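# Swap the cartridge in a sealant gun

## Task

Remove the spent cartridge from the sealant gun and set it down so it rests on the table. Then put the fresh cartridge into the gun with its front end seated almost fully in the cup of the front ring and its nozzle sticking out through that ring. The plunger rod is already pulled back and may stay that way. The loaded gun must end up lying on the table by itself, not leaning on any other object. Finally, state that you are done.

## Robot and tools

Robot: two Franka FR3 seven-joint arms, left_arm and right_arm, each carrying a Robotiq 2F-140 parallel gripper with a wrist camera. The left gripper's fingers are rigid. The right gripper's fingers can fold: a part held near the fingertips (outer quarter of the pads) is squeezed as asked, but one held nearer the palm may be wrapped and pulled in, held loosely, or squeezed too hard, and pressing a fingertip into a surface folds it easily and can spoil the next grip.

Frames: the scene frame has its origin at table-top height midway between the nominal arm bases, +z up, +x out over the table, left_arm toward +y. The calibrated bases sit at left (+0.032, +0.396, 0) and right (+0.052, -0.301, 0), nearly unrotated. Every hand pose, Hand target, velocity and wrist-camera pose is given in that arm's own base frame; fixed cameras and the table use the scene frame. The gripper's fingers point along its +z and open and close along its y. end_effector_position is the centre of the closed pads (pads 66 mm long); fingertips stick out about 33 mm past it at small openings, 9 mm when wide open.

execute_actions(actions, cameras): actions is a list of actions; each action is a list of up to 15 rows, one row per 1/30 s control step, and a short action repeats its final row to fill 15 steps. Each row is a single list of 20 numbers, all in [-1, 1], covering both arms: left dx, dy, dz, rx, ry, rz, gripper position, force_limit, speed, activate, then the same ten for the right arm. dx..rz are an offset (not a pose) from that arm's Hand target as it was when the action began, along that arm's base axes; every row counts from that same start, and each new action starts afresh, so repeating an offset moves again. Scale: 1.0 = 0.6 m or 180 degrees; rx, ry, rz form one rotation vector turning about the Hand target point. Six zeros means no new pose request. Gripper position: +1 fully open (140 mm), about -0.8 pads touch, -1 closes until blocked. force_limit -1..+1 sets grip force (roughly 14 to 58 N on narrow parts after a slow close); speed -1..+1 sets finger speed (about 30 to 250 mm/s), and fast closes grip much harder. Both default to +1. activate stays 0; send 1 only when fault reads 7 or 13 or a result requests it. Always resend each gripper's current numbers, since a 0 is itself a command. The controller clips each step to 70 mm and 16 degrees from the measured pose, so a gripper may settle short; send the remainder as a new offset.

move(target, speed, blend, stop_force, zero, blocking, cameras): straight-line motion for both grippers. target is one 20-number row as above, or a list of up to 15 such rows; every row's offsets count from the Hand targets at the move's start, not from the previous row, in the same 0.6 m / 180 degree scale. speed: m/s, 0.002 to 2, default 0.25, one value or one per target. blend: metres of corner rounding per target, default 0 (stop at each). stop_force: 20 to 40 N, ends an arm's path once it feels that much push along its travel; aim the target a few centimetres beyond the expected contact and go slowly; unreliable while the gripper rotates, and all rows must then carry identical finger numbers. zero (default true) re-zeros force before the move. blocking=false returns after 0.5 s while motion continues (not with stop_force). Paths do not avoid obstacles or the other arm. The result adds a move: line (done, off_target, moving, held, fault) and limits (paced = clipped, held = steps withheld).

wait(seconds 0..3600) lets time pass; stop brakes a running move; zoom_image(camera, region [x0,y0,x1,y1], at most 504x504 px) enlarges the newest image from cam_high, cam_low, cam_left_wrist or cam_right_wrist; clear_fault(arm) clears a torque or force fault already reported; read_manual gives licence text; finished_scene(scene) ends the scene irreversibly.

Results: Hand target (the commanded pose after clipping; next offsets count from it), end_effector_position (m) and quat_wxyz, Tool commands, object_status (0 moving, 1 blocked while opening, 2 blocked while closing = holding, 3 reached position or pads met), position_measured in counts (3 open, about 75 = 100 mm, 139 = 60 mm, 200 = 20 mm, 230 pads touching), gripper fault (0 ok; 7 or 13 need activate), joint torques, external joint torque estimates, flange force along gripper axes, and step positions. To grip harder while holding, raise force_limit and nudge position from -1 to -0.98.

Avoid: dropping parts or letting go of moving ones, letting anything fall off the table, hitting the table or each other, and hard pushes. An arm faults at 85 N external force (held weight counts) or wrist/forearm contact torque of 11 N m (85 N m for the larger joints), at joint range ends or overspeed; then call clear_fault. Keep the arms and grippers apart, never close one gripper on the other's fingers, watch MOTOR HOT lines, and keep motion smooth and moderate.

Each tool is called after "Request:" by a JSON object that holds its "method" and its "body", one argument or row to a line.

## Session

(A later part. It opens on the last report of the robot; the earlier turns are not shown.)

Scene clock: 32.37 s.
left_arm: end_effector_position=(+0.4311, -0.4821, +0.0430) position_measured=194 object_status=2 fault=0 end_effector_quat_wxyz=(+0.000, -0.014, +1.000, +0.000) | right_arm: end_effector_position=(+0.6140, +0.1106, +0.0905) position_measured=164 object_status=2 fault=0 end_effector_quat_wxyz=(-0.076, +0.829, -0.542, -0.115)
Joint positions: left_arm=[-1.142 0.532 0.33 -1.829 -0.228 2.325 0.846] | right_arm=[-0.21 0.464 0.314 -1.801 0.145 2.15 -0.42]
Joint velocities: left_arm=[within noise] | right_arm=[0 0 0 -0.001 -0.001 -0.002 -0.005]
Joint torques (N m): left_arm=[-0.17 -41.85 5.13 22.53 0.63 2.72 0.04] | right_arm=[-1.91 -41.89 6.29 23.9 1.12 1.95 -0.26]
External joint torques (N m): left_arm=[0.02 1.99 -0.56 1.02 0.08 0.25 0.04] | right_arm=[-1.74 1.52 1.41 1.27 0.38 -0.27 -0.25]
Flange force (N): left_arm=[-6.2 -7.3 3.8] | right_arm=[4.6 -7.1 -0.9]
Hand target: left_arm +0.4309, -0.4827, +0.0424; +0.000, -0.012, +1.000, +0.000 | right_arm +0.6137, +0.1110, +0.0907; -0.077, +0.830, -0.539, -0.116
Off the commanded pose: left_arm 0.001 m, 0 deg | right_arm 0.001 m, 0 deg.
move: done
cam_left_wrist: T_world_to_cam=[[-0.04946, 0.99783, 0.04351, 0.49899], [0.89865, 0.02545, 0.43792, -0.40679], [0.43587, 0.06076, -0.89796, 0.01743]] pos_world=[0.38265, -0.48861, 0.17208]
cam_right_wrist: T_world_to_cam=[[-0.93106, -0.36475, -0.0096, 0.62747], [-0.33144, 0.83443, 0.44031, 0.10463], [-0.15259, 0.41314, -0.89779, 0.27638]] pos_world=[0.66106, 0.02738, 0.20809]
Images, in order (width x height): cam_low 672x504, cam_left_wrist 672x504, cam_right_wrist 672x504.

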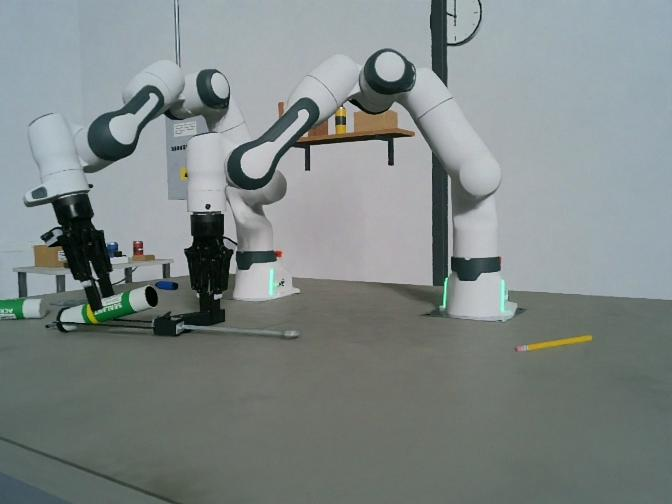

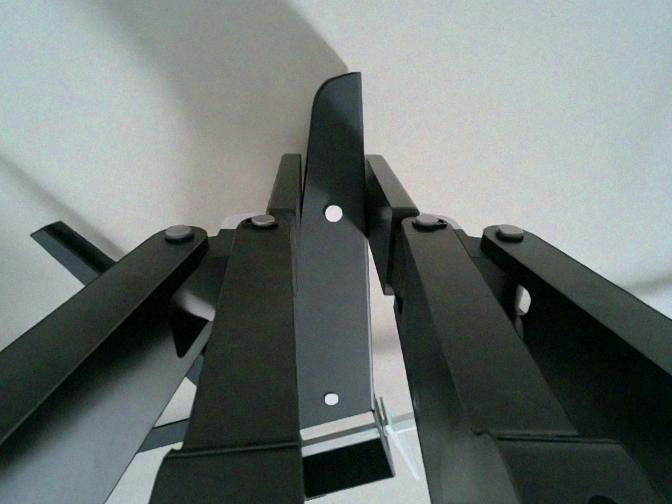

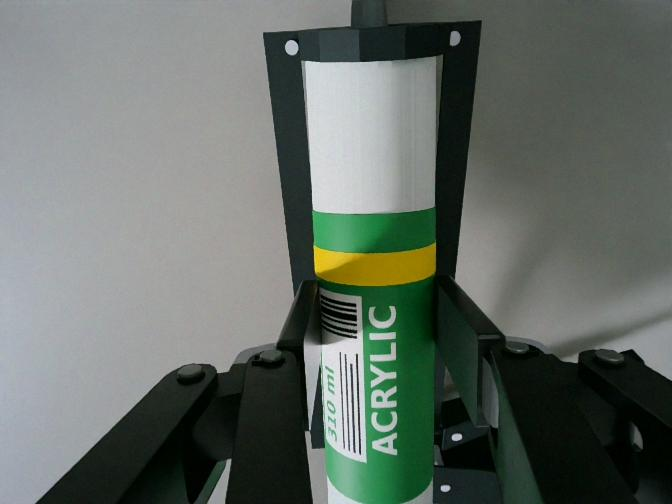

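Request:
{"method": "move", "body": {
  "target": [
    [0,0,0,0,0,0,-1,0,-1,0, -0.0372,0.08515,0.02665,0,0,0,-1,0,-1,0],
    [0,0,0,0,0,0,-1,0,-1,0, -0.0372,0.08515,0.12665,0,0,0,-1,0,-1,0],
    [0,0,0,0,0,0,-1,0,-1,0, -0.0895,-0.2183,0.1155,-0.0407,-0.0178,0,-1,0,-1,0],
    [0,0,0,0,0,0,-1,0,-1,0, -0.3562,-0.2683,0.0488,-0.08146,-0.03558,0,-1,0,-1,0]
  ],
  "speed": [0.06,0.15,0.2,0.2],
  "blend": [0.002,0.01,0.03,0],
  "cameras": ["all"]
}}

Scene clock: 37.33 s.
left_arm: end_effector_position=(+0.4311, -0.4821, +0.0427) position_measured=194 object_status=2 fault=0 end_effector_quat_wxyz=(+0.000, -0.014, +1.000, +0.000) | right_arm: end_effector_position=(+0.3987, -0.0499, +0.1192) position_measured=164 object_status=2 fault=0 end_effector_quat_wxyz=(+0.001, +0.836, -0.548, -0.002)
Joint positions: left_arm=[-1.142 0.533 0.33 -1.829 -0.228 2.325 0.846] | right_arm=[-0.335 -0.289 0.216 -2.663 0.09 2.373 -0.602]
Joint velocities: left_arm=[within noise] | right_arm=[0 0.001 0.001 0.001 -0.001 0.003 -0.007]
Joint torques (N m): left_arm=[-0.2 -42.26 5.23 22.6 0.61 2.6 -0.04] | right_arm=[-0.99 -18.5 -1.33 22.34 0.52 2.95 -0.3]
External joint torques (N m): left_arm=[-0.07 1.57 -0.51 1.16 0.06 0.14 -0.04] | right_arm=[-1.01 0.16 0.4 0.71 -0.02 0.35 -0.3]
Flange force (N): left_arm=[-5.8 -7.2 2.8] | right_arm=[2.6 -2.0 0.9]
Hand target: left_arm +0.4309, -0.4827, +0.0424; +0.000, -0.012, +1.000, +0.000 | right_arm +0.4000, -0.0500, +0.1200; +0.000, +0.839, -0.545, +0.000
Off the commanded pose: left_arm 0.001 m, 0 deg | right_arm 0.001 m, 1 deg.
move: done
cam_left_wrist: T_world_to_cam=[[-0.04932, 0.99783, 0.0437, 0.49892], [0.8987, 0.02525, 0.43783, -0.40676], [0.43578, 0.06087, -0.89799, 0.01724]] pos_world=[0.38265, -0.48861, 0.17178]
cam_right_wrist: T_world_to_cam=[[-0.93071, -0.36545, -0.01499, 0.36926], [-0.36189, 0.91413, 0.18276, 0.20143], [-0.05308, 0.17552, -0.98304, 0.29418]] pos_world=[0.43219, -0.10082, 0.25792]

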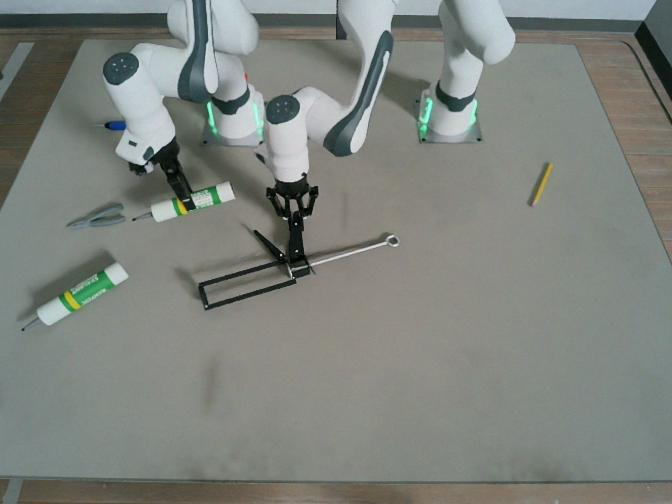

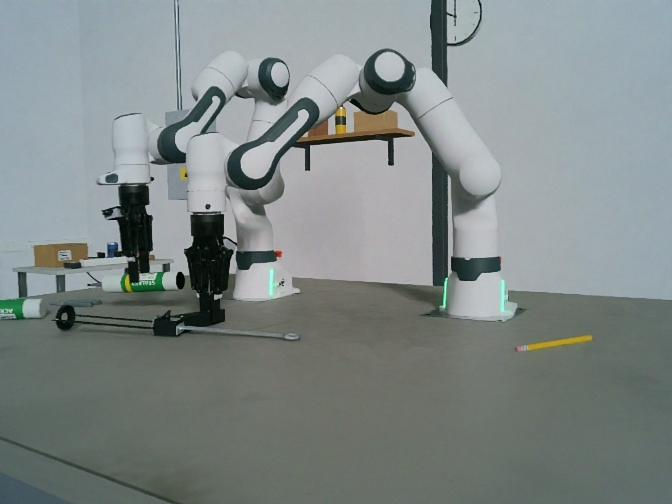

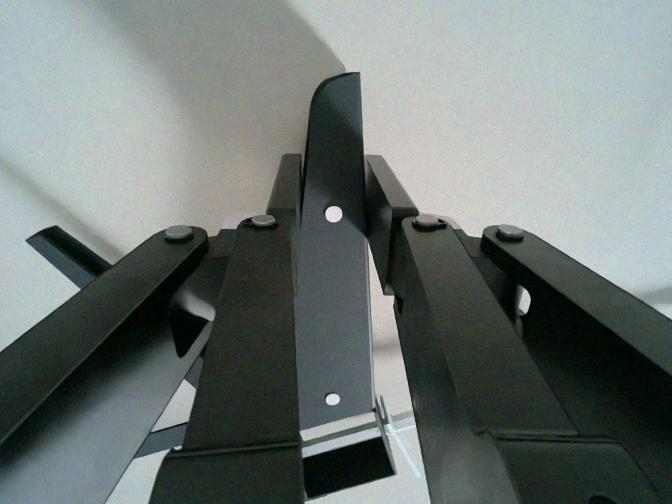

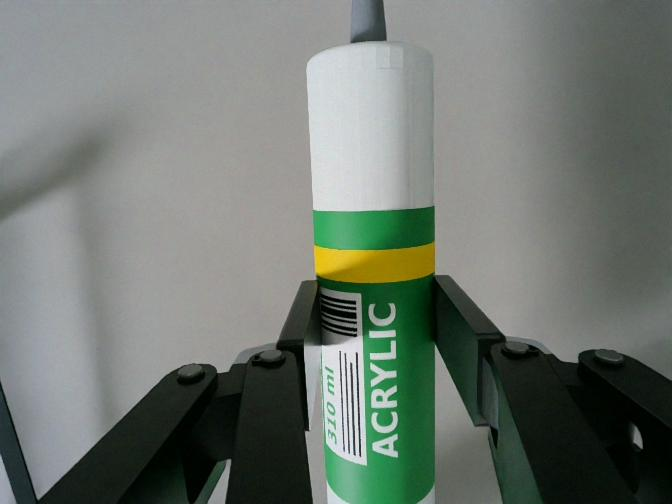

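Request:
{"method": "move", "body": {
  "target": [0,0,0,0,0,0,-1,0,-1,0, 0,0,-0.0917,0,0,0,-1,0,-1,0],
  "speed": 0.1
}}

Request:
{"method": "move", "body": {
  "target": [0,0,0,0,0,0,-1,0,-1,0, 0,0,-0.0042,0,0,0,-1,0,-1,0],
  "speed": 0.02,
  "cameras": ["cam_low","cam_right_wrist"]
}}

Request:
{"method": "zoom_image", "body": {
  "camera": "cam_low",
  "region": [60, 230, 240, 320]
}}

Scene clock: 38.87 s.
left_arm: end_effector_position=(+0.4311, -0.4821, +0.0427) position_measured=194 object_status=2 fault=0 end_effector_quat_wxyz=(+0.000, -0.014, +1.000, +0.000) | right_arm: end_effector_position=(+0.3996, -0.0495, +0.0655) position_measured=164 object_status=2 fault=0 end_effector_quat_wxyz=(+0.000, +0.840, -0.543, -0.001)
Joint positions: left_arm=[-1.142 0.533 0.33 -1.829 -0.228 2.325 0.846] | right_arm=[-0.34 -0.157 0.226 -2.706 0.066 2.551 -0.595]
Joint velocities: left_arm=[within noise] | right_arm=[0 -0.001 0 0 -0.001 0.004 0.004]
Joint torques (N m): left_arm=[-0.21 -42.3 5.21 22.57 0.6 2.6 -0.01] | right_arm=[-1.73 -19.24 0.14 19.84 0.15 2.81 0.2]
External joint torques (N m): left_arm=[-0.01 1.72 -0.51 0.97 0.05 0.11 -0.01] | right_arm=[-1.71 1.87 1.15 0.35 -0.28 0.19 0.2]
Flange force (N): left_arm=[-5.7 -6.9 3.1] | right_arm=[4.1 -6.6 6.6]
Hand target: left_arm +0.4309, -0.4827, +0.0424; +0.000, -0.012, +1.000, +0.000 | right_arm +0.4000, -0.0500, +0.0650; +0.000, +0.839, -0.545, +0.000
Off the commanded pose: left_arm 0.001 m, 0 deg | right_arm 0.001 m, 0 deg.
move: done

Scene clock: 39.40 s.
left_arm: end_effector_position=(+0.4311, -0.4821, +0.0427) position_measured=194 object_status=2 fault=0 end_effector_quat_wxyz=(+0.000, -0.014, +1.000, +0.000) | right_arm: end_effector_position=(+0.4007, -0.0496, +0.0638) position_measured=164 object_status=2 fault=0 end_effector_quat_wxyz=(-0.001, +0.840, -0.543, +0.000)
Joint positions: left_arm=[-1.142 0.533 0.33 -1.829 -0.228 2.325 0.846] | right_arm=[-0.34 -0.151 0.226 -2.706 0.063 2.56 -0.593]
Joint velocities: left_arm=[within noise] | right_arm=[-0.002 0.002 0.001 0.001 -0.002 0.005 0]
Joint torques (N m): left_arm=[-0.2 -42.27 5.22 22.61 0.6 2.61 -0.01] | right_arm=[-1.65 -18.97 -0.01 19.35 0.18 2.75 0.19]
External joint torques (N m): left_arm=[-0.11 1.66 -0.58 1.1 0.05 0.13 -0.01] | right_arm=[-1.64 2.33 0.95 -0.07 -0.24 0.12 0.19]
Flange force (N): left_arm=[-5.8 -7.2 3.0] | right_arm=[4.2 -6.3 7.8]
Hand target: left_arm +0.4309, -0.4827, +0.0424; +0.000, -0.012, +1.000, +0.000 | right_arm +0.4000, -0.0500, +0.0625; +0.000, +0.839, -0.545, +0.000
Off the commanded pose: left_arm 0.001 m, 0 deg | right_arm 0.002 m, 0 deg.
move: done
cam_right_wrist: T_world_to_cam=[[-0.92541, -0.3784, -0.02084, 0.36792], [-0.37578, 0.9091, 0.1798, 0.21748], [-0.04909, 0.17422, -0.98348, 0.23821]] pos_world=[0.43389, -0.09999, 0.20283]

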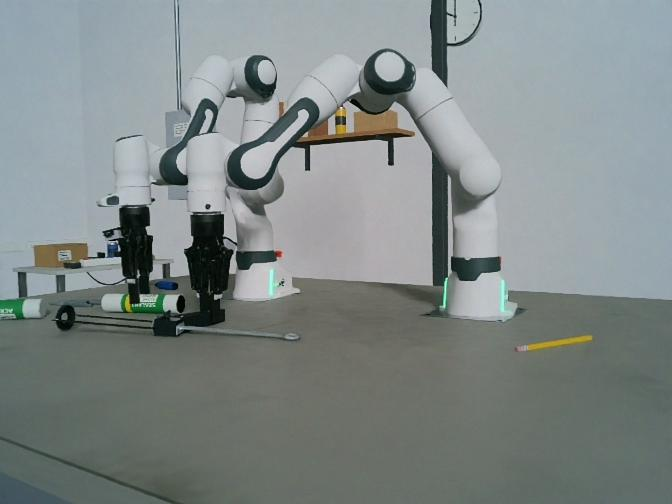

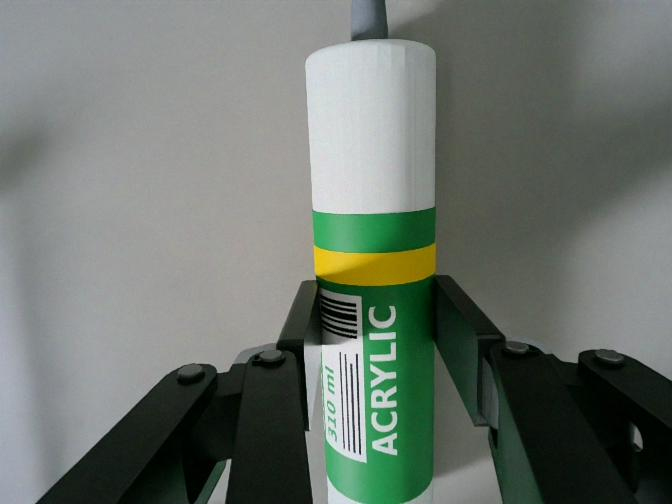

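Scaled by 2.800.

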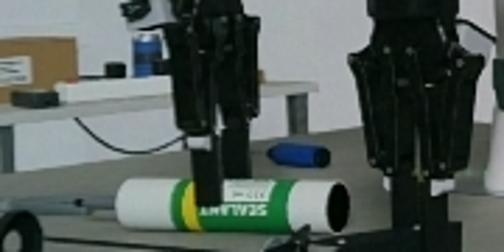

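Request:
{"method": "move", "body": {
  "target": [0,0,0,0,0,0,-1,0,-1,0, 0,0,0,0,0,0,0.2,0,-1,0]
}}

Request:
{"method": "move", "body": {
  "target": [0,0,0,0,0,0,-1,0,-1,0, 0,0,0.2,0,0,0,0.2,0,-1,0],
  "speed": 0.12,
  "cameras": ["cam_high","cam_right_wrist"]
}}

Scene clock: 41.03 s.
left_arm: end_effector_position=(+0.4311, -0.4821, +0.0427) position_measured=194 object_status=2 fault=0 end_effector_quat_wxyz=(+0.000, -0.014, +1.000, +0.000) | right_arm: end_effector_position=(+0.4005, -0.0495, +0.0633) position_measured=104 object_status=0 fault=0 end_effector_quat_wxyz=(-0.001, +0.840, -0.543, +0.000)
Joint positions: left_arm=[-1.142 0.533 0.33 -1.829 -0.228 2.325 0.846] | right_arm=[-0.34 -0.149 0.226 -2.707 0.063 2.561 -0.593]
Joint torques (N m): left_arm=[-0.17 -42.28 5.25 22.63 0.61 2.6 -0.03] | right_arm=[-1.62 -19.6 -0.11 19.61 0.18 2.7 0.15]
External joint torques (N m): left_arm=[0.08 1.74 -0.42 1.06 0.05 0.12 -0.03] | right_arm=[-1.67 1.78 0.78 0.13 -0.24 0.06 0.15]
Flange force (N): left_arm=[-6.1 -7.1 3.1] | right_arm=[4.0 -5.3 5.9]
Hand target: left_arm +0.4309, -0.4827, +0.0424; +0.000, -0.012, +1.000, +0.000 | right_arm +0.4000, -0.0500, +0.0625; +0.000, +0.839, -0.545, +0.000
Off the commanded pose: left_arm 0.001 m, 0 deg | right_arm 0.001 m, 0 deg.
move: done

Scene clock: 42.87 s.
left_arm: end_effector_position=(+0.4311, -0.4821, +0.0427) position_measured=194 object_status=2 fault=0 end_effector_quat_wxyz=(+0.000, -0.014, +1.000, +0.000) | right_arm: end_effector_position=(+0.4003, -0.0508, +0.1818) position_measured=104 object_status=3 fault=0 end_effector_quat_wxyz=(+0.000, +0.837, -0.547, +0.001)
Joint positions: left_arm=[-1.142 0.533 0.33 -1.829 -0.228 2.325 0.846] | right_arm=[-0.323 -0.402 0.193 -2.585 0.09 2.19 -0.61]
Joint velocities: left_arm=[within noise] | right_arm=[0 0 0.001 0.001 0 -0.003 0.001]
Joint torques (N m): left_arm=[-0.21 -42.29 5.25 22.58 0.61 2.6 0] | right_arm=[-1 -16.02 -1.81 24.39 0.66 2.36 -0.2]
External joint torques (N m): left_arm=[-0.03 1.79 -0.48 0.96 0.06 0.11 0] | right_arm=[-1 0.68 0.47 0.86 0.02 -0.28 -0.2]
Flange force (N): left_arm=[-5.7 -7.0 3.2] | right_arm=[3.2 -3.9 -1.0]
Hand target: left_arm +0.4309, -0.4827, +0.0424; +0.000, -0.012, +1.000, +0.000 | right_arm +0.4000, -0.0500, +0.1825; +0.000, +0.839, -0.545, +0.000
Off the commanded pose: left_arm 0.001 m, 0 deg | right_arm 0.001 m, 0 deg.
move: done
cam_right_wrist: T_world_to_cam=[[-0.92959, -0.36808, -0.01942, 0.37156], [-0.3655, 0.91367, 0.17782, 0.19369], [-0.04771, 0.17239, -0.98387, 0.35387]] pos_world=[0.43308, -0.10121, 0.32094]

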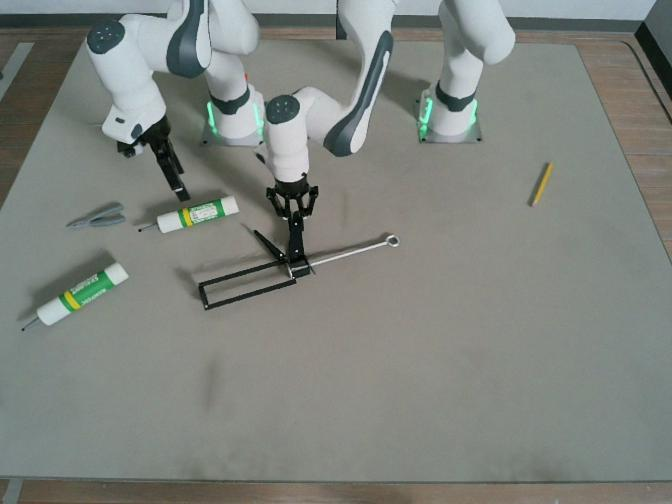

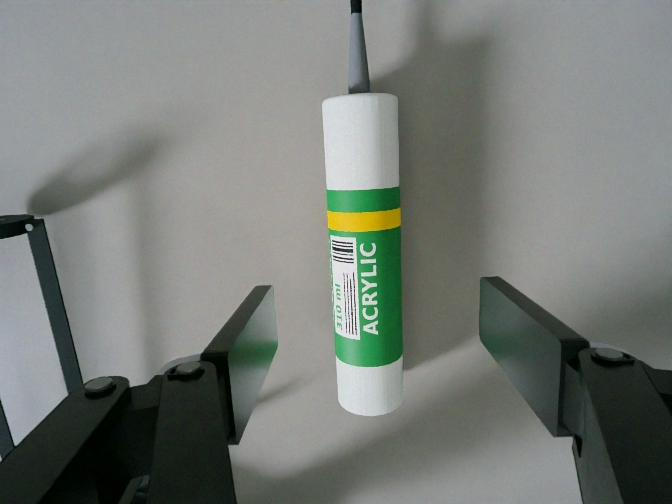

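Request:
{"method": "move", "body": {
  "target": [0,0,0,0,0,0,-1,0,-1,0, 0.4,-0.3667,-0.0375,0,0,0.1056,0.2,0,-1,0],
  "speed": 0.3,
  "cameras": ["cam_high","cam_right_wrist"]
}}

Scene clock: 45.80 s.
left_arm: end_effector_position=(+0.4311, -0.4821, +0.0427) position_measured=194 object_status=2 fault=0 end_effector_quat_wxyz=(+0.000, -0.014, +1.000, +0.000) | right_arm: end_effector_position=(+0.6410, -0.2692, +0.1605) position_measured=104 object_status=3 fault=0 end_effector_quat_wxyz=(-0.001, +0.915, -0.402, +0.001)
Joint positions: left_arm=[-1.142 0.533 0.33 -1.829 -0.228 2.325 0.846] | right_arm=[-0.487 0.504 0.11 -1.515 -0.057 2.02 -1.108]
Joint torques (N m): left_arm=[-0.22 -42.28 5.25 22.64 0.6 2.6 0.02] | right_arm=[-1.9 -45.96 3.27 25.65 0.43 2.34 -0.07]
External joint torques (N m): left_arm=[-0.09 1.71 -0.52 1.08 0.04 0.12 0.02] | right_arm=[-1.91 1.91 1.11 1.14 -0.32 -0.32 -0.07]
Flange force (N): left_arm=[-5.9 -7.2 3.0] | right_arm=[12.4 -3.6 -0.6]
Hand target: left_arm +0.4309, -0.4827, +0.0424; +0.000, -0.012, +1.000, +0.000 | right_arm +0.6400, -0.2700, +0.1600; +0.000, +0.917, -0.399, +0.000
Off the commanded pose: left_arm 0.001 m, 0 deg | right_arm 0.001 m, 0 deg.
move: done
cam_right_wrist: T_world_to_cam=[[-0.76009, -0.64945, -0.02192, 0.33048], [-0.64221, 0.74563, 0.17777, 0.61712], [-0.09911, 0.1492, -0.98383, 0.40871]] pos_world=[0.68802, -0.3065, 0.29964]

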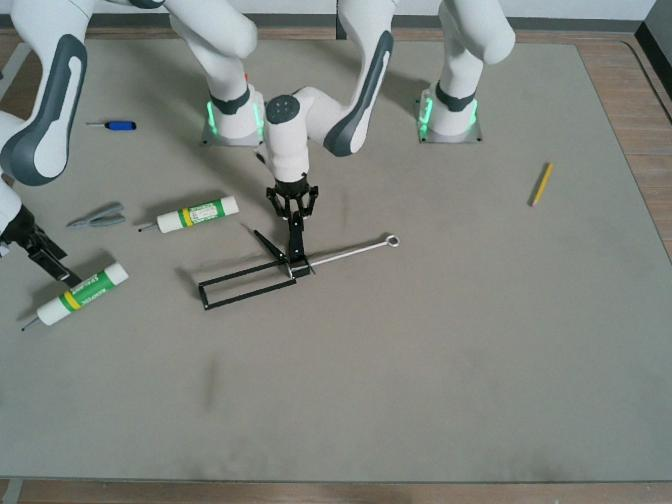

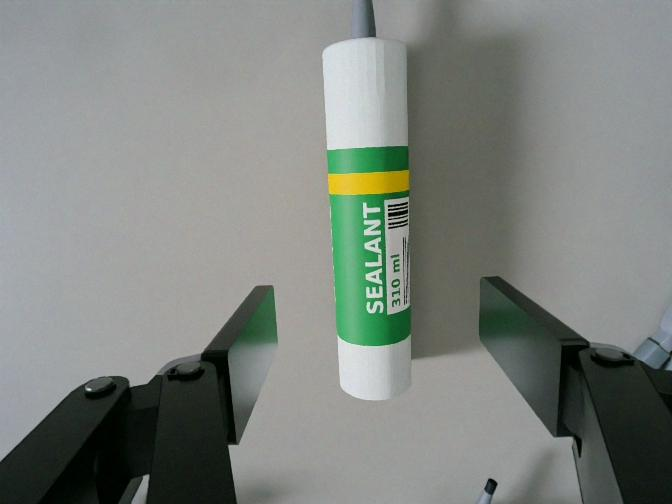

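Request:
{"method": "move", "body": {
  "target": [
    [0,0,0,0,0,0,-1,0,-1,0, 0.0283,-0.036,-0.1,0,0,0.0028,0.2,0,-1,0],
    [0,0,0,0,0,0,-1,0,-1,0, 0.0283,-0.036,-0.1625,0,0,0.0028,0.2,0,-1,0]
  ],
  "speed": [0.12,0.06],
  "blend": 0.005,
  "cameras": ["cam_low","cam_right_wrist"]
}}

Request:
{"method": "zoom_image", "body": {
  "camera": "cam_right_wrist",
  "region": [270, 0, 470, 200]
}}

Scene clock: 48.60 s.
left_arm: end_effector_position=(+0.4311, -0.4821, +0.0427) position_measured=194 object_status=2 fault=0 end_effector_quat_wxyz=(+0.000, -0.014, +1.000, +0.000) | right_arm: end_effector_position=(+0.6569, -0.2893, +0.0623) position_measured=104 object_status=3 fault=0 end_effector_quat_wxyz=(-0.001, +0.918, -0.397, -0.002)
Joint positions: left_arm=[-1.142 0.533 0.33 -1.829 -0.228 2.325 0.846] | right_arm=[-0.495 0.694 0.102 -1.463 -0.075 2.149 -1.13]
Joint velocities: left_arm=[within noise] | right_arm=[0 -0.001 0.001 0.001 0 0.003 0]
Joint torques (N m): left_arm=[-0.21 -42.27 5.26 22.64 0.61 2.6 0] | right_arm=[-1.73 -50.3 3.13 24.46 0.38 2.9 -0.14]
External joint torques (N m): left_arm=[-0.33 1.84 -0.73 1.05 0.05 0.1 0] | right_arm=[-1.58 1.34 0.57 0.8 -0.31 0.27 -0.14]
Flange force (N): left_arm=[-5.7 -7.5 3.3] | right_arm=[8.1 -1.3 1.8]
Hand target: left_arm +0.4309, -0.4827, +0.0424; +0.000, -0.012, +1.000, +0.000 | right_arm +0.6569, -0.2916, +0.0625; +0.000, +0.919, -0.395, +0.000
Off the commanded pose: left_arm 0.001 m, 0 deg | right_arm 0.002 m, 0 deg.
move: done
cam_right_wrist: T_world_to_cam=[[-0.75242, -0.65839, -0.01978, 0.31952], [-0.65004, 0.73735, 0.18372, 0.6621], [-0.10637, 0.15109, -0.98278, 0.32189]] pos_world=[0.70504, -0.32648, 0.20102]

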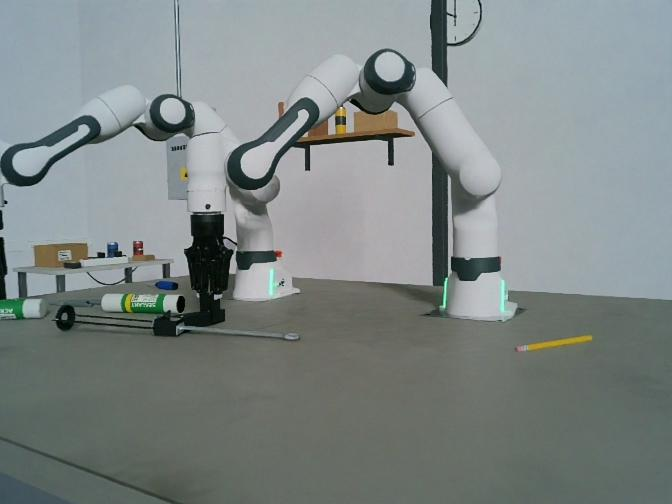

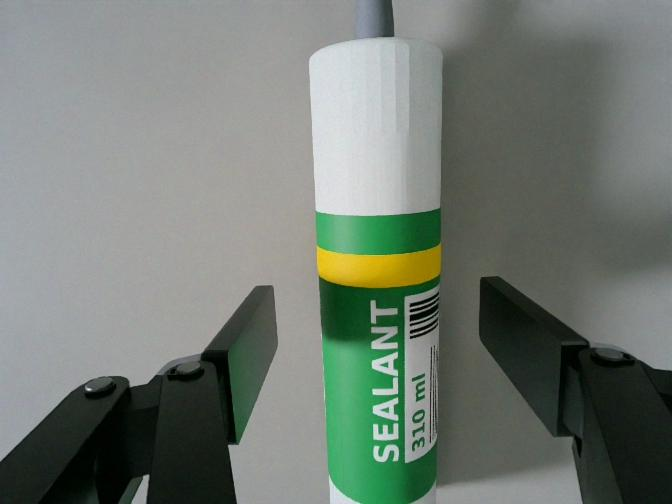

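Scaled by 2.520.

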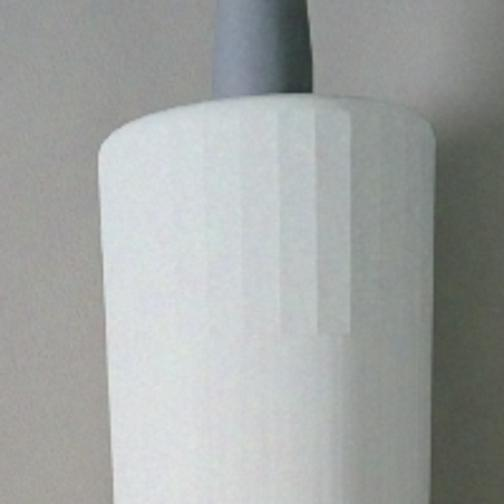

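Request:
{"method": "move", "body": {
  "target": [0,0,0,0,0,0,-1,0,-1,0, 0,-0.001,0.0073,0,0,0,0.2,0,-1,0],
  "speed": 0.05
}}

Request:
{"method": "move", "body": {
  "target": [0,0,0,0,0,0,-1,0,-1,0, 0,0,0,0,0,0,-1,0,-1,0],
  "cameras": ["cam_right_wrist"]
}}

Request:
{"method": "zoom_image", "body": {
  "camera": "cam_right_wrist",
  "region": [250, 0, 490, 120]
}}

Scene clock: 49.53 s.
left_arm: end_effector_position=(+0.4311, -0.4821, +0.0427) position_measured=194 object_status=2 fault=0 end_effector_quat_wxyz=(+0.000, -0.014, +1.000, +0.000) | right_arm: end_effector_position=(+0.6580, -0.2905, +0.0660) position_measured=104 object_status=3 fault=0 end_effector_quat_wxyz=(-0.001, +0.918, -0.397, +0.001)
Joint positions: left_arm=[-1.142 0.533 0.33 -1.829 -0.228 2.325 0.846] | right_arm=[-0.496 0.69 0.102 -1.461 -0.075 2.148 -1.131]
Joint torques (N m): left_arm=[-0.17 -42.25 5.24 22.6 0.6 2.6 -0.01] | right_arm=[-1.9 -50.49 3.27 24.7 0.53 2.33 -0.21]
External joint torques (N m): left_arm=[-0.24 1.76 -0.7 1.06 0.05 0.12 -0.01] | right_arm=[-1.82 1.27 0.67 0.92 -0.16 -0.32 -0.21]
Flange force (N): left_arm=[-5.6 -7.3 3.1] | right_arm=[10.0 -1.7 0.5]
Hand target: left_arm +0.4309, -0.4827, +0.0424; +0.000, -0.012, +1.000, +0.000 | right_arm +0.6569, -0.2922, +0.0668; +0.000, +0.919, -0.395, +0.000
Off the commanded pose: left_arm 0.001 m, 0 deg | right_arm 0.002 m, 0 deg.
move: done

Scene clock: 51.33 s.
left_arm: end_effector_position=(+0.4311, -0.4821, +0.0427) position_measured=194 object_status=2 fault=0 end_effector_quat_wxyz=(+0.000, -0.014, +1.000, +0.000) | right_arm: end_effector_position=(+0.6578, -0.2907, +0.0663) position_measured=165 object_status=0 fault=0 end_effector_quat_wxyz=(-0.001, +0.918, -0.397, +0.000)
Joint positions: left_arm=[-1.142 0.533 0.33 -1.829 -0.228 2.325 0.846] | right_arm=[-0.496 0.689 0.102 -1.461 -0.075 2.147 -1.131]
Joint torques (N m): left_arm=[-0.2 -42.34 5.22 22.6 0.59 2.59 0] | right_arm=[-2.07 -50.18 2.85 24.67 0.48 2.42 -0.18]
External joint torques (N m): left_arm=[0.02 1.61 -0.47 1.08 0.04 0.12 0] | right_arm=[-2.05 1.65 0.2 0.83 -0.22 -0.24 -0.18]
Flange force (N): left_arm=[-5.8 -6.9 2.9] | right_arm=[10.6 -1.6 1.2]
Hand target: left_arm +0.4309, -0.4827, +0.0424; +0.000, -0.012, +1.000, +0.000 | right_arm +0.6569, -0.2922, +0.0668; +0.000, +0.919, -0.395, +0.000
Off the commanded pose: left_arm 0.001 m, 0 deg | right_arm 0.002 m, 0 deg.
move: done
cam_right_wrist: T_world_to_cam=[[-0.75253, -0.65821, -0.02115, 0.31967], [-0.6505, 0.73794, 0.17969, 0.66379], [-0.10266, 0.14898, -0.9835, 0.32318]] pos_world=[0.70554, -0.32757, 0.20533]

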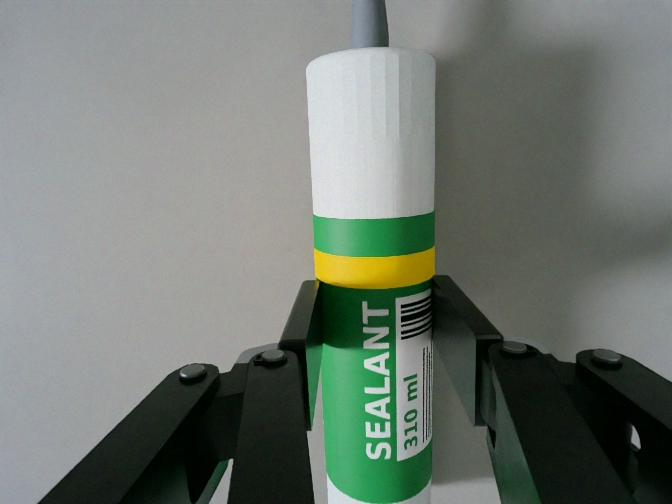

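Scaled by 2.100.

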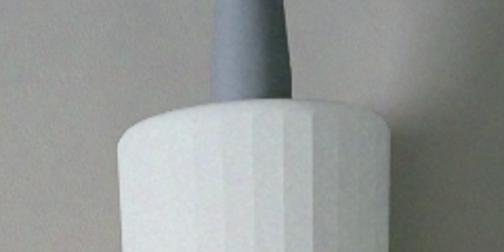

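Request:
{"method": "move", "body": {
  "target": [0,0,0,0,0,0,-1,0,-1,0, 0,0,0.2053,0,0,0,-1,0,-1,0],
  "speed": 0.12,
  "cameras": ["cam_right_wrist"]
}}

Scene clock: 54.03 s.
left_arm: end_effector_position=(+0.4311, -0.4821, +0.0427) position_measured=194 object_status=2 fault=0 end_effector_quat_wxyz=(+0.000, -0.014, +1.000, +0.000) | right_arm: end_effector_position=(+0.6549, -0.2913, +0.1839) position_measured=165 object_status=2 fault=0 end_effector_quat_wxyz=(+0.001, +0.918, -0.397, -0.005)
Joint positions: left_arm=[-1.142 0.533 0.33 -1.829 -0.228 2.325 0.846] | right_arm=[-0.5 0.582 0.113 -1.328 -0.067 1.897 -1.138]
Joint velocities: left_arm=[within noise] | right_arm=[0 0.001 0.001 0 -0.001 -0.004 0.001]
Joint torques (N m): left_arm=[-0.21 -42.25 5.2 22.58 0.6 2.6 -0.01] | right_arm=[-1.9 -52.14 3.63 28.45 0.97 2.75 -0.23]
External joint torques (N m): left_arm=[-0.13 1.69 -0.6 1.06 0.05 0.12 -0.01] | right_arm=[-1.74 -2.14 1.38 3.77 0.19 0.13 -0.23]
Flange force (N): left_arm=[-5.7 -7.1 3.0] | right_arm=[14.2 -3.8 -7.5]
Hand target: left_arm +0.4309, -0.4827, +0.0424; +0.000, -0.012, +1.000, +0.000 | right_arm +0.6569, -0.2922, +0.1900; +0.000, +0.919, -0.395, +0.000
Off the commanded pose: left_arm 0.001 m, 0 deg | right_arm 0.006 m, 1 deg.
move: off_target (right_arm)
cam_right_wrist: T_world_to_cam=[[-0.75225, -0.65875, -0.01321, 0.31778], [-0.64905, 0.73742, 0.18691, 0.63877], [-0.11338, 0.14918, -0.98229, 0.44549]] pos_world=[0.70416, -0.32817, 0.32241]

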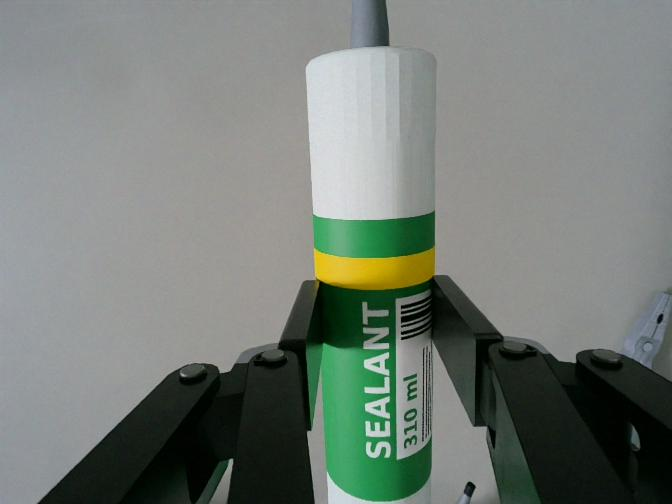

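Request:
{"method": "move", "body": {
  "target": [
    [0,0,0,0,0,0,-1,0,-1,0, -0.1268,0.7973,-0.0083,0.07484,0.04891,-0.10753,-1,0,-1,0],
    [0,0,0,0,0,0,-1,0,-1,0, -0.1268,0.7973,-0.1158,0.07484,0.04891,-0.10753,-1,0,-1,0]
  ],
  "speed": [0.28,0.1],
  "blend": 0.01,
  "cameras": ["all"]
}}

Request:
{"method": "zoom_image", "body": {
  "camera": "cam_high",
  "region": [175, 230, 325, 320]
}}

Request:
{"method": "zoom_image", "body": {
  "camera": "cam_low",
  "region": [30, 280, 190, 350]
}}

Request:
{"method": "zoom_image", "body": {
  "camera": "cam_right_wrist",
  "region": [240, 0, 500, 140]
}}

Scene clock: 57.57 s.
left_arm: end_effector_position=(+0.4311, -0.4821, +0.0427) position_measured=194 object_status=2 fault=0 end_effector_quat_wxyz=(+0.000, -0.014, +1.000, +0.000) | right_arm: end_effector_position=(+0.5768, +0.1843, +0.1156) position_measured=165 object_status=2 fault=0 end_effector_quat_wxyz=(-0.073, +0.832, -0.536, -0.120)
Joint positions: left_arm=[-1.142 0.533 0.33 -1.829 -0.228 2.325 0.846] | right_arm=[-0.026 0.353 0.237 -1.891 0.229 2.15 -0.36]
Joint velocities: left_arm=[within noise] | right_arm=[-0.001 -0.001 0.001 -0.001 0 0.005 0.003]
Joint torques (N m): left_arm=[-0.21 -42.29 5.25 22.6 0.6 2.61 -0.01] | right_arm=[-1.36 -42.92 4.2 25.94 1.28 2.61 0.15]
External joint torques (N m): left_arm=[-0.24 1.75 -0.65 1.05 0.05 0.12 -0.01] | right_arm=[-1.33 -1.52 1.16 2.89 0.53 0.37 0.16]
Flange force (N): left_arm=[-5.6 -7.3 3.1] | right_arm=[1.1 -5.8 -4.3]
Hand target: left_arm +0.4309, -0.4827, +0.0424; +0.000, -0.012, +1.000, +0.000 | right_arm +0.5809, +0.1861, +0.1205; -0.077, +0.831, -0.539, -0.116
Off the commanded pose: left_arm 0.001 m, 0 deg | right_arm 0.007 m, 1 deg.
move: off_target (right_arm)
cam_left_wrist: T_world_to_cam=[[-0.04932, 0.99783, 0.0437, 0.49892], [0.8987, 0.02525, 0.43783, -0.40676], [0.43578, 0.06087, -0.89799, 0.01724]] pos_world=[0.38265, -0.48861, 0.17178]
cam_right_wrist: T_world_to_cam=[[-0.92571, -0.37824, -0.00035, 0.61828], [-0.33874, 0.82862, 0.44569, 0.02431], [-0.16829, 0.4127, -0.89519, 0.27165]] pos_world=[0.6263, 0.10161, 0.23256]

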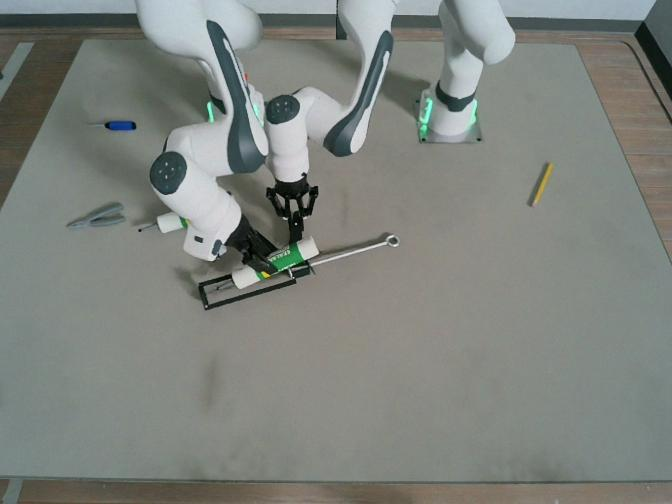

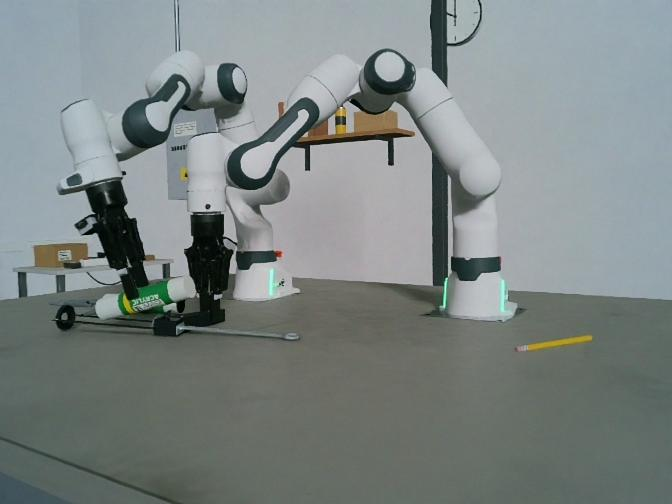

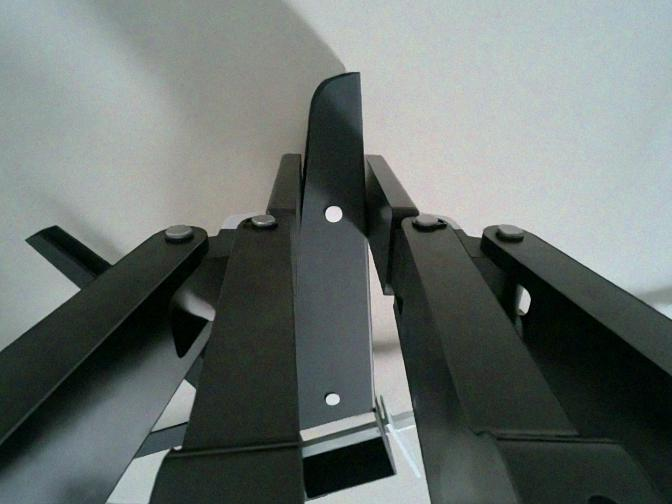

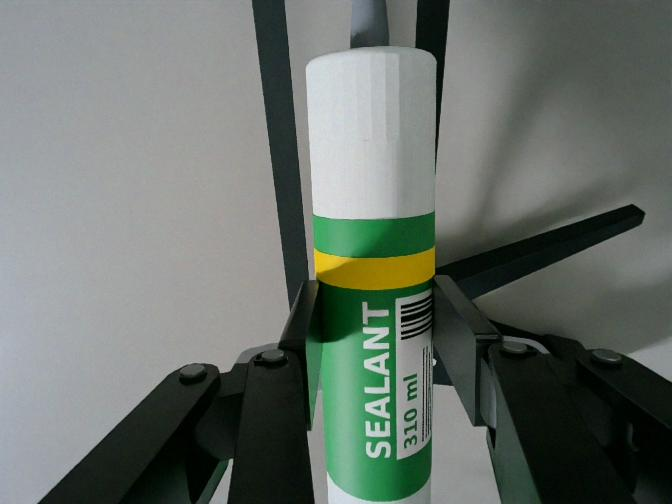

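Scaled by 3.360.

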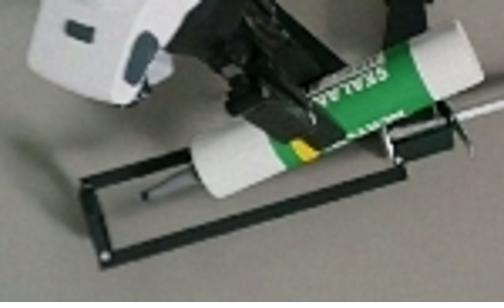

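Scaled by 3.150.

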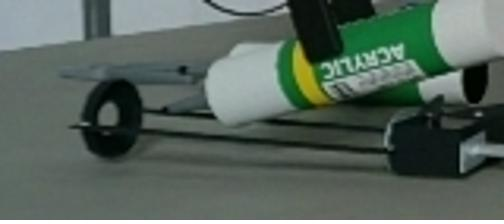

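Scaled by 1.938.

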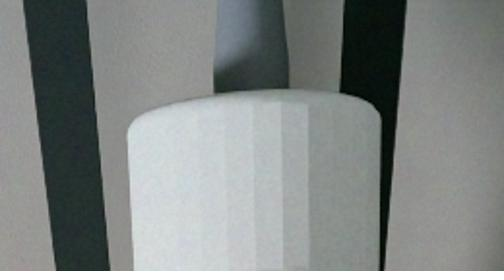

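Request:
{"method": "move", "body": {
  "target": [0,0,0,0,0,0,-1,0,-1,0, 0.0072,0.0025,-0.0015,0,0,-0.0044,-1,0,-1,0],
  "speed": 0.05,
  "cameras": ["cam_high","cam_low","cam_right_wrist"]
}}

Request:
{"method": "zoom_image", "body": {
  "camera": "cam_low",
  "region": [40, 295, 110, 340]
}}

Request:
{"method": "zoom_image", "body": {
  "camera": "cam_high",
  "region": [190, 265, 250, 315]
}}

Request:
{"method": "zoom_image", "body": {
  "camera": "cam_right_wrist",
  "region": [240, 0, 500, 140]
}}

Scene clock: 58.90 s.
left_arm: end_effector_position=(+0.4311, -0.4821, +0.0427) position_measured=194 object_status=2 fault=0 end_effector_quat_wxyz=(+0.000, -0.014, +1.000, +0.000) | right_arm: end_effector_position=(+0.5809, +0.1861, +0.1152) position_measured=165 object_status=2 fault=0 end_effector_quat_wxyz=(-0.074, +0.829, -0.542, -0.120)
Joint positions: left_arm=[-1.142 0.533 0.33 -1.829 -0.228 2.325 0.846] | right_arm=[-0.023 0.362 0.237 -1.88 0.229 2.153 -0.345]
Joint velocities: left_arm=[within noise] | right_arm=[0 0.001 0.001 0 -0.001 0 0.005]
Joint torques (N m): left_arm=[-0.21 -42.28 5.25 22.61 0.6 2.59 -0.03] | right_arm=[-1.17 -42.72 3.97 26.32 1.16 2.65 0.15]
External joint torques (N m): left_arm=[-0.28 1.76 -0.69 1.06 0.05 0.1 -0.03] | right_arm=[-1.19 -0.98 0.83 3.19 0.41 0.39 0.15]
Flange force (N): left_arm=[-5.5 -7.4 3.1] | right_arm=[1.9 -8.8 -3.9]
Hand target: left_arm +0.4309, -0.4827, +0.0424; +0.000, -0.012, +1.000, +0.000 | right_arm +0.5852, +0.1876, +0.1196; -0.078, +0.827, -0.545, -0.116
Off the commanded pose: left_arm 0.001 m, 0 deg | right_arm 0.006 m, 1 deg.
move: off_target (right_arm)
cam_right_wrist: T_world_to_cam=[[-0.93073, -0.36571, -0.00139, 0.62346], [-0.3279, 0.83282, 0.44598, 0.0173], [-0.16194, 0.41554, -0.89504, 0.26693]] pos_world=[0.62917, 0.10268, 0.23206]

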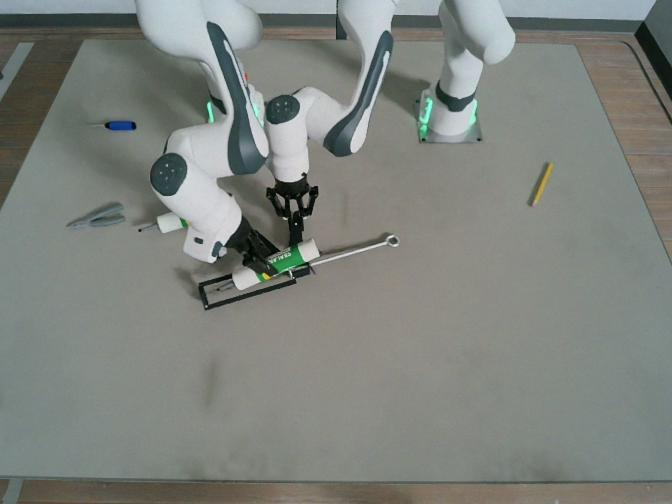

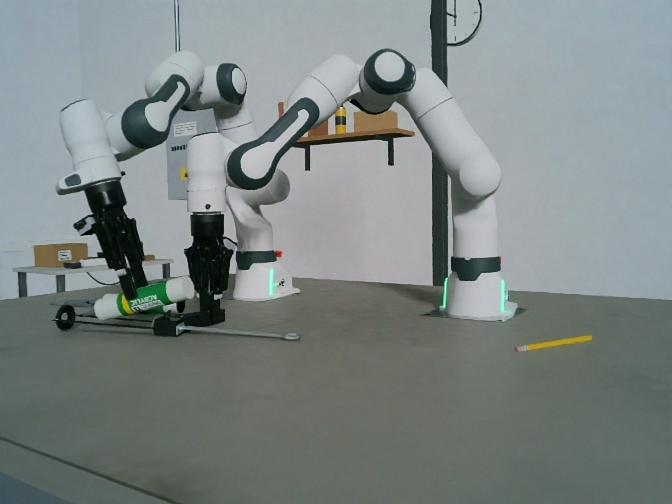

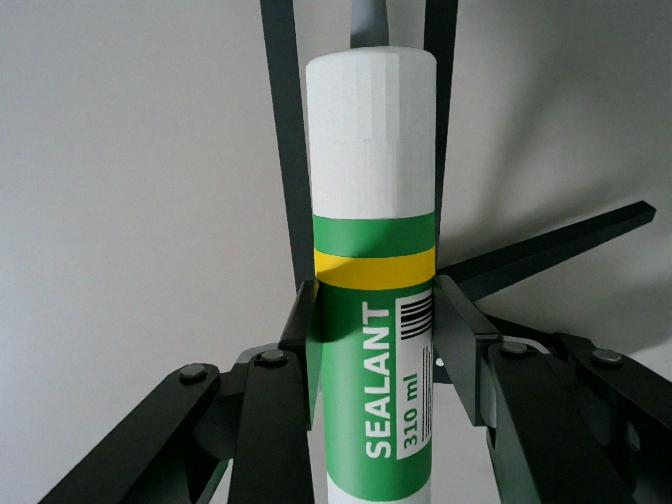

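Scaled by 7.200.

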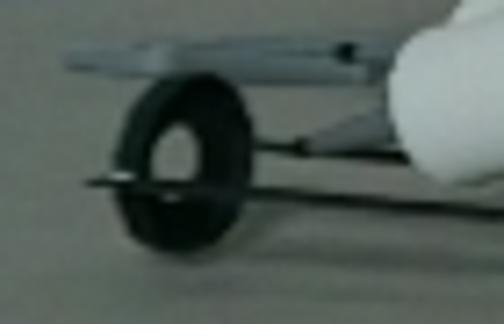

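Scaled by 8.400.

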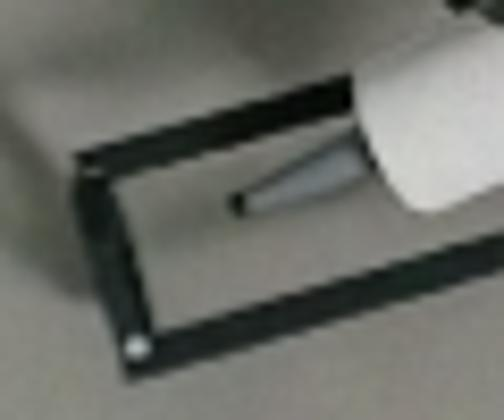

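Scaled by 1.938.

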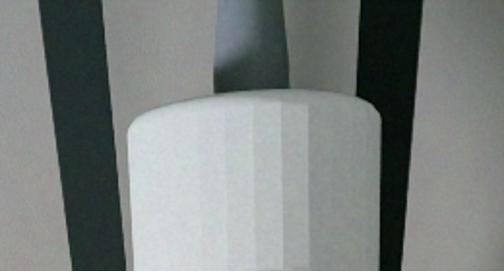

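Request:
{"method": "move", "body": {
  "target": [0,0,0,0,0,0,-1,0,-1,0, 0.0184,-0.0269,-0.0093,0,0,0,-1,0,-1,0],
  "speed": 0.06,
  "cameras": ["cam_high","cam_low","cam_right_wrist"]
}}

Request:
{"method": "zoom_image", "body": {
  "camera": "cam_low",
  "region": [40, 295, 110, 340]
}}

Request:
{"method": "zoom_image", "body": {
  "camera": "cam_high",
  "region": [190, 265, 250, 315]
}}

Request:
{"method": "zoom_image", "body": {
  "camera": "cam_right_wrist",
  "region": [240, 0, 500, 140]
}}

Scene clock: 61.73 s.
left_arm: end_effector_position=(+0.4311, -0.4821, +0.0427) position_measured=194 object_status=2 fault=0 end_effector_quat_wxyz=(+0.000, -0.014, +1.000, +0.000) | right_arm: end_effector_position=(+0.5937, +0.1711, +0.1098) position_measured=165 object_status=2 fault=0 end_effector_quat_wxyz=(-0.075, +0.824, -0.549, -0.119)
Joint positions: left_arm=[-1.142 0.533 0.33 -1.829 -0.228 2.325 0.846] | right_arm=[-0.039 0.392 0.226 -1.847 0.225 2.15 -0.353]
Joint velocities: left_arm=[within noise] | right_arm=[0 -0.001 0 -0.001 -0.002 -0.002 -0.006]
Joint torques (N m): left_arm=[-0.2 -42.29 5.24 22.59 0.61 2.6 -0.01] | right_arm=[-1.47 -43.84 4.74 26.29 0.86 2.14 -0.2]
External joint torques (N m): left_arm=[0.04 1.79 -0.45 1.01 0.06 0.11 -0.01] | right_arm=[-1.57 -1.24 1.41 3.26 0.1 -0.1 -0.19]
Flange force (N): left_arm=[-6.0 -7.1 3.2] | right_arm=[2.6 -8.7 -5.3]
Hand target: left_arm +0.4309, -0.4827, +0.0424; +0.000, -0.012, +1.000, +0.000 | right_arm +0.5962, +0.1715, +0.1141; -0.078, +0.827, -0.545, -0.116
Off the commanded pose: left_arm 0.001 m, 0 deg | right_arm 0.005 m, 1 deg.
move: off_target (right_arm)
cam_right_wrist: T_world_to_cam=[[-0.93696, -0.34942, -0.0025, 0.63085], [-0.31384, 0.83835, 0.44572, 0.02722], [-0.15365, 0.41841, -0.89517, 0.265]] pos_world=[0.64034, 0.08674, 0.22667]

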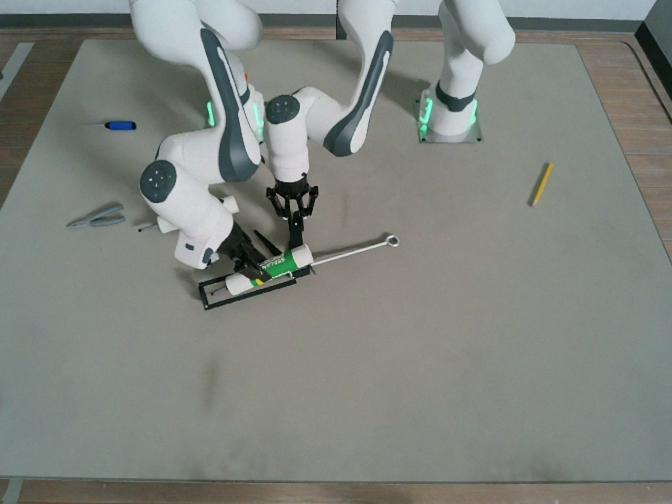

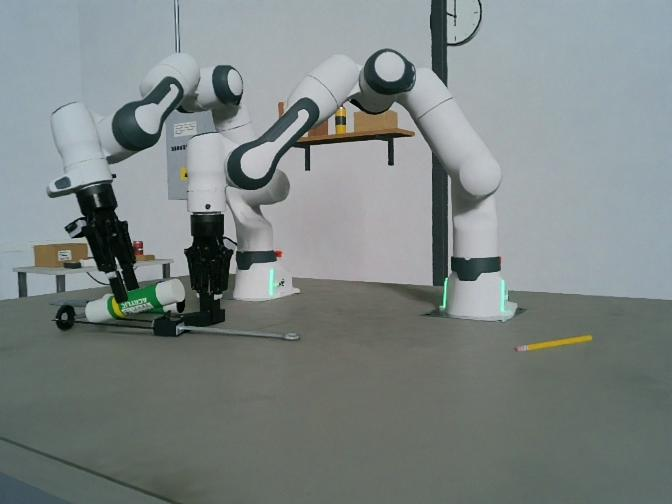

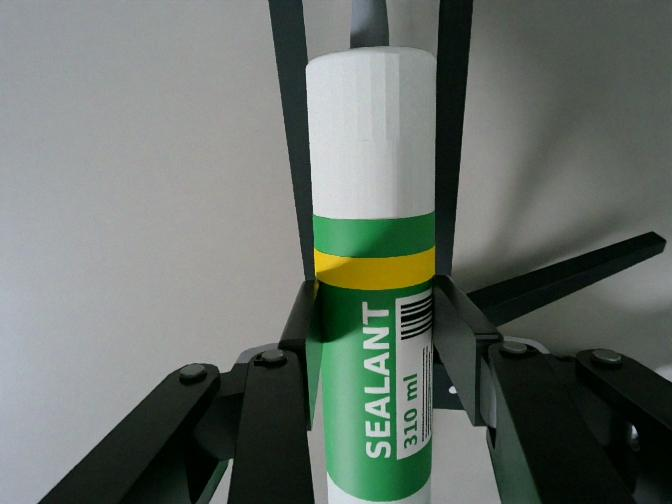

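Scaled by 7.200.

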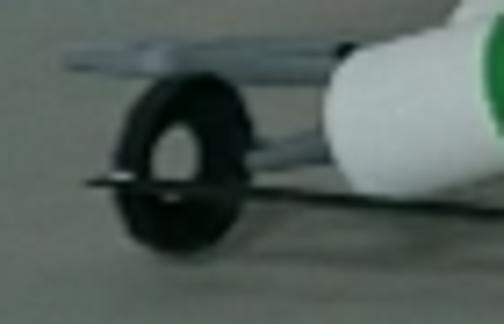

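Scaled by 8.400.

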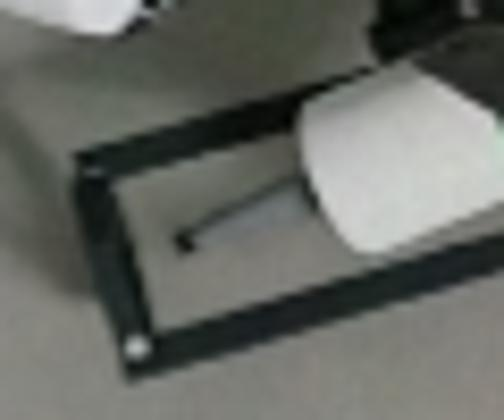

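Scaled by 1.938.

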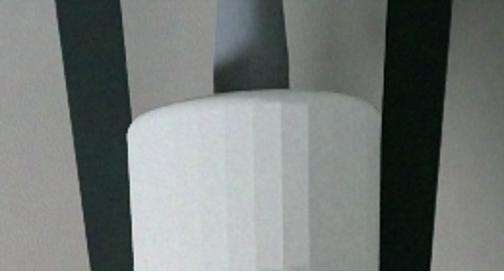

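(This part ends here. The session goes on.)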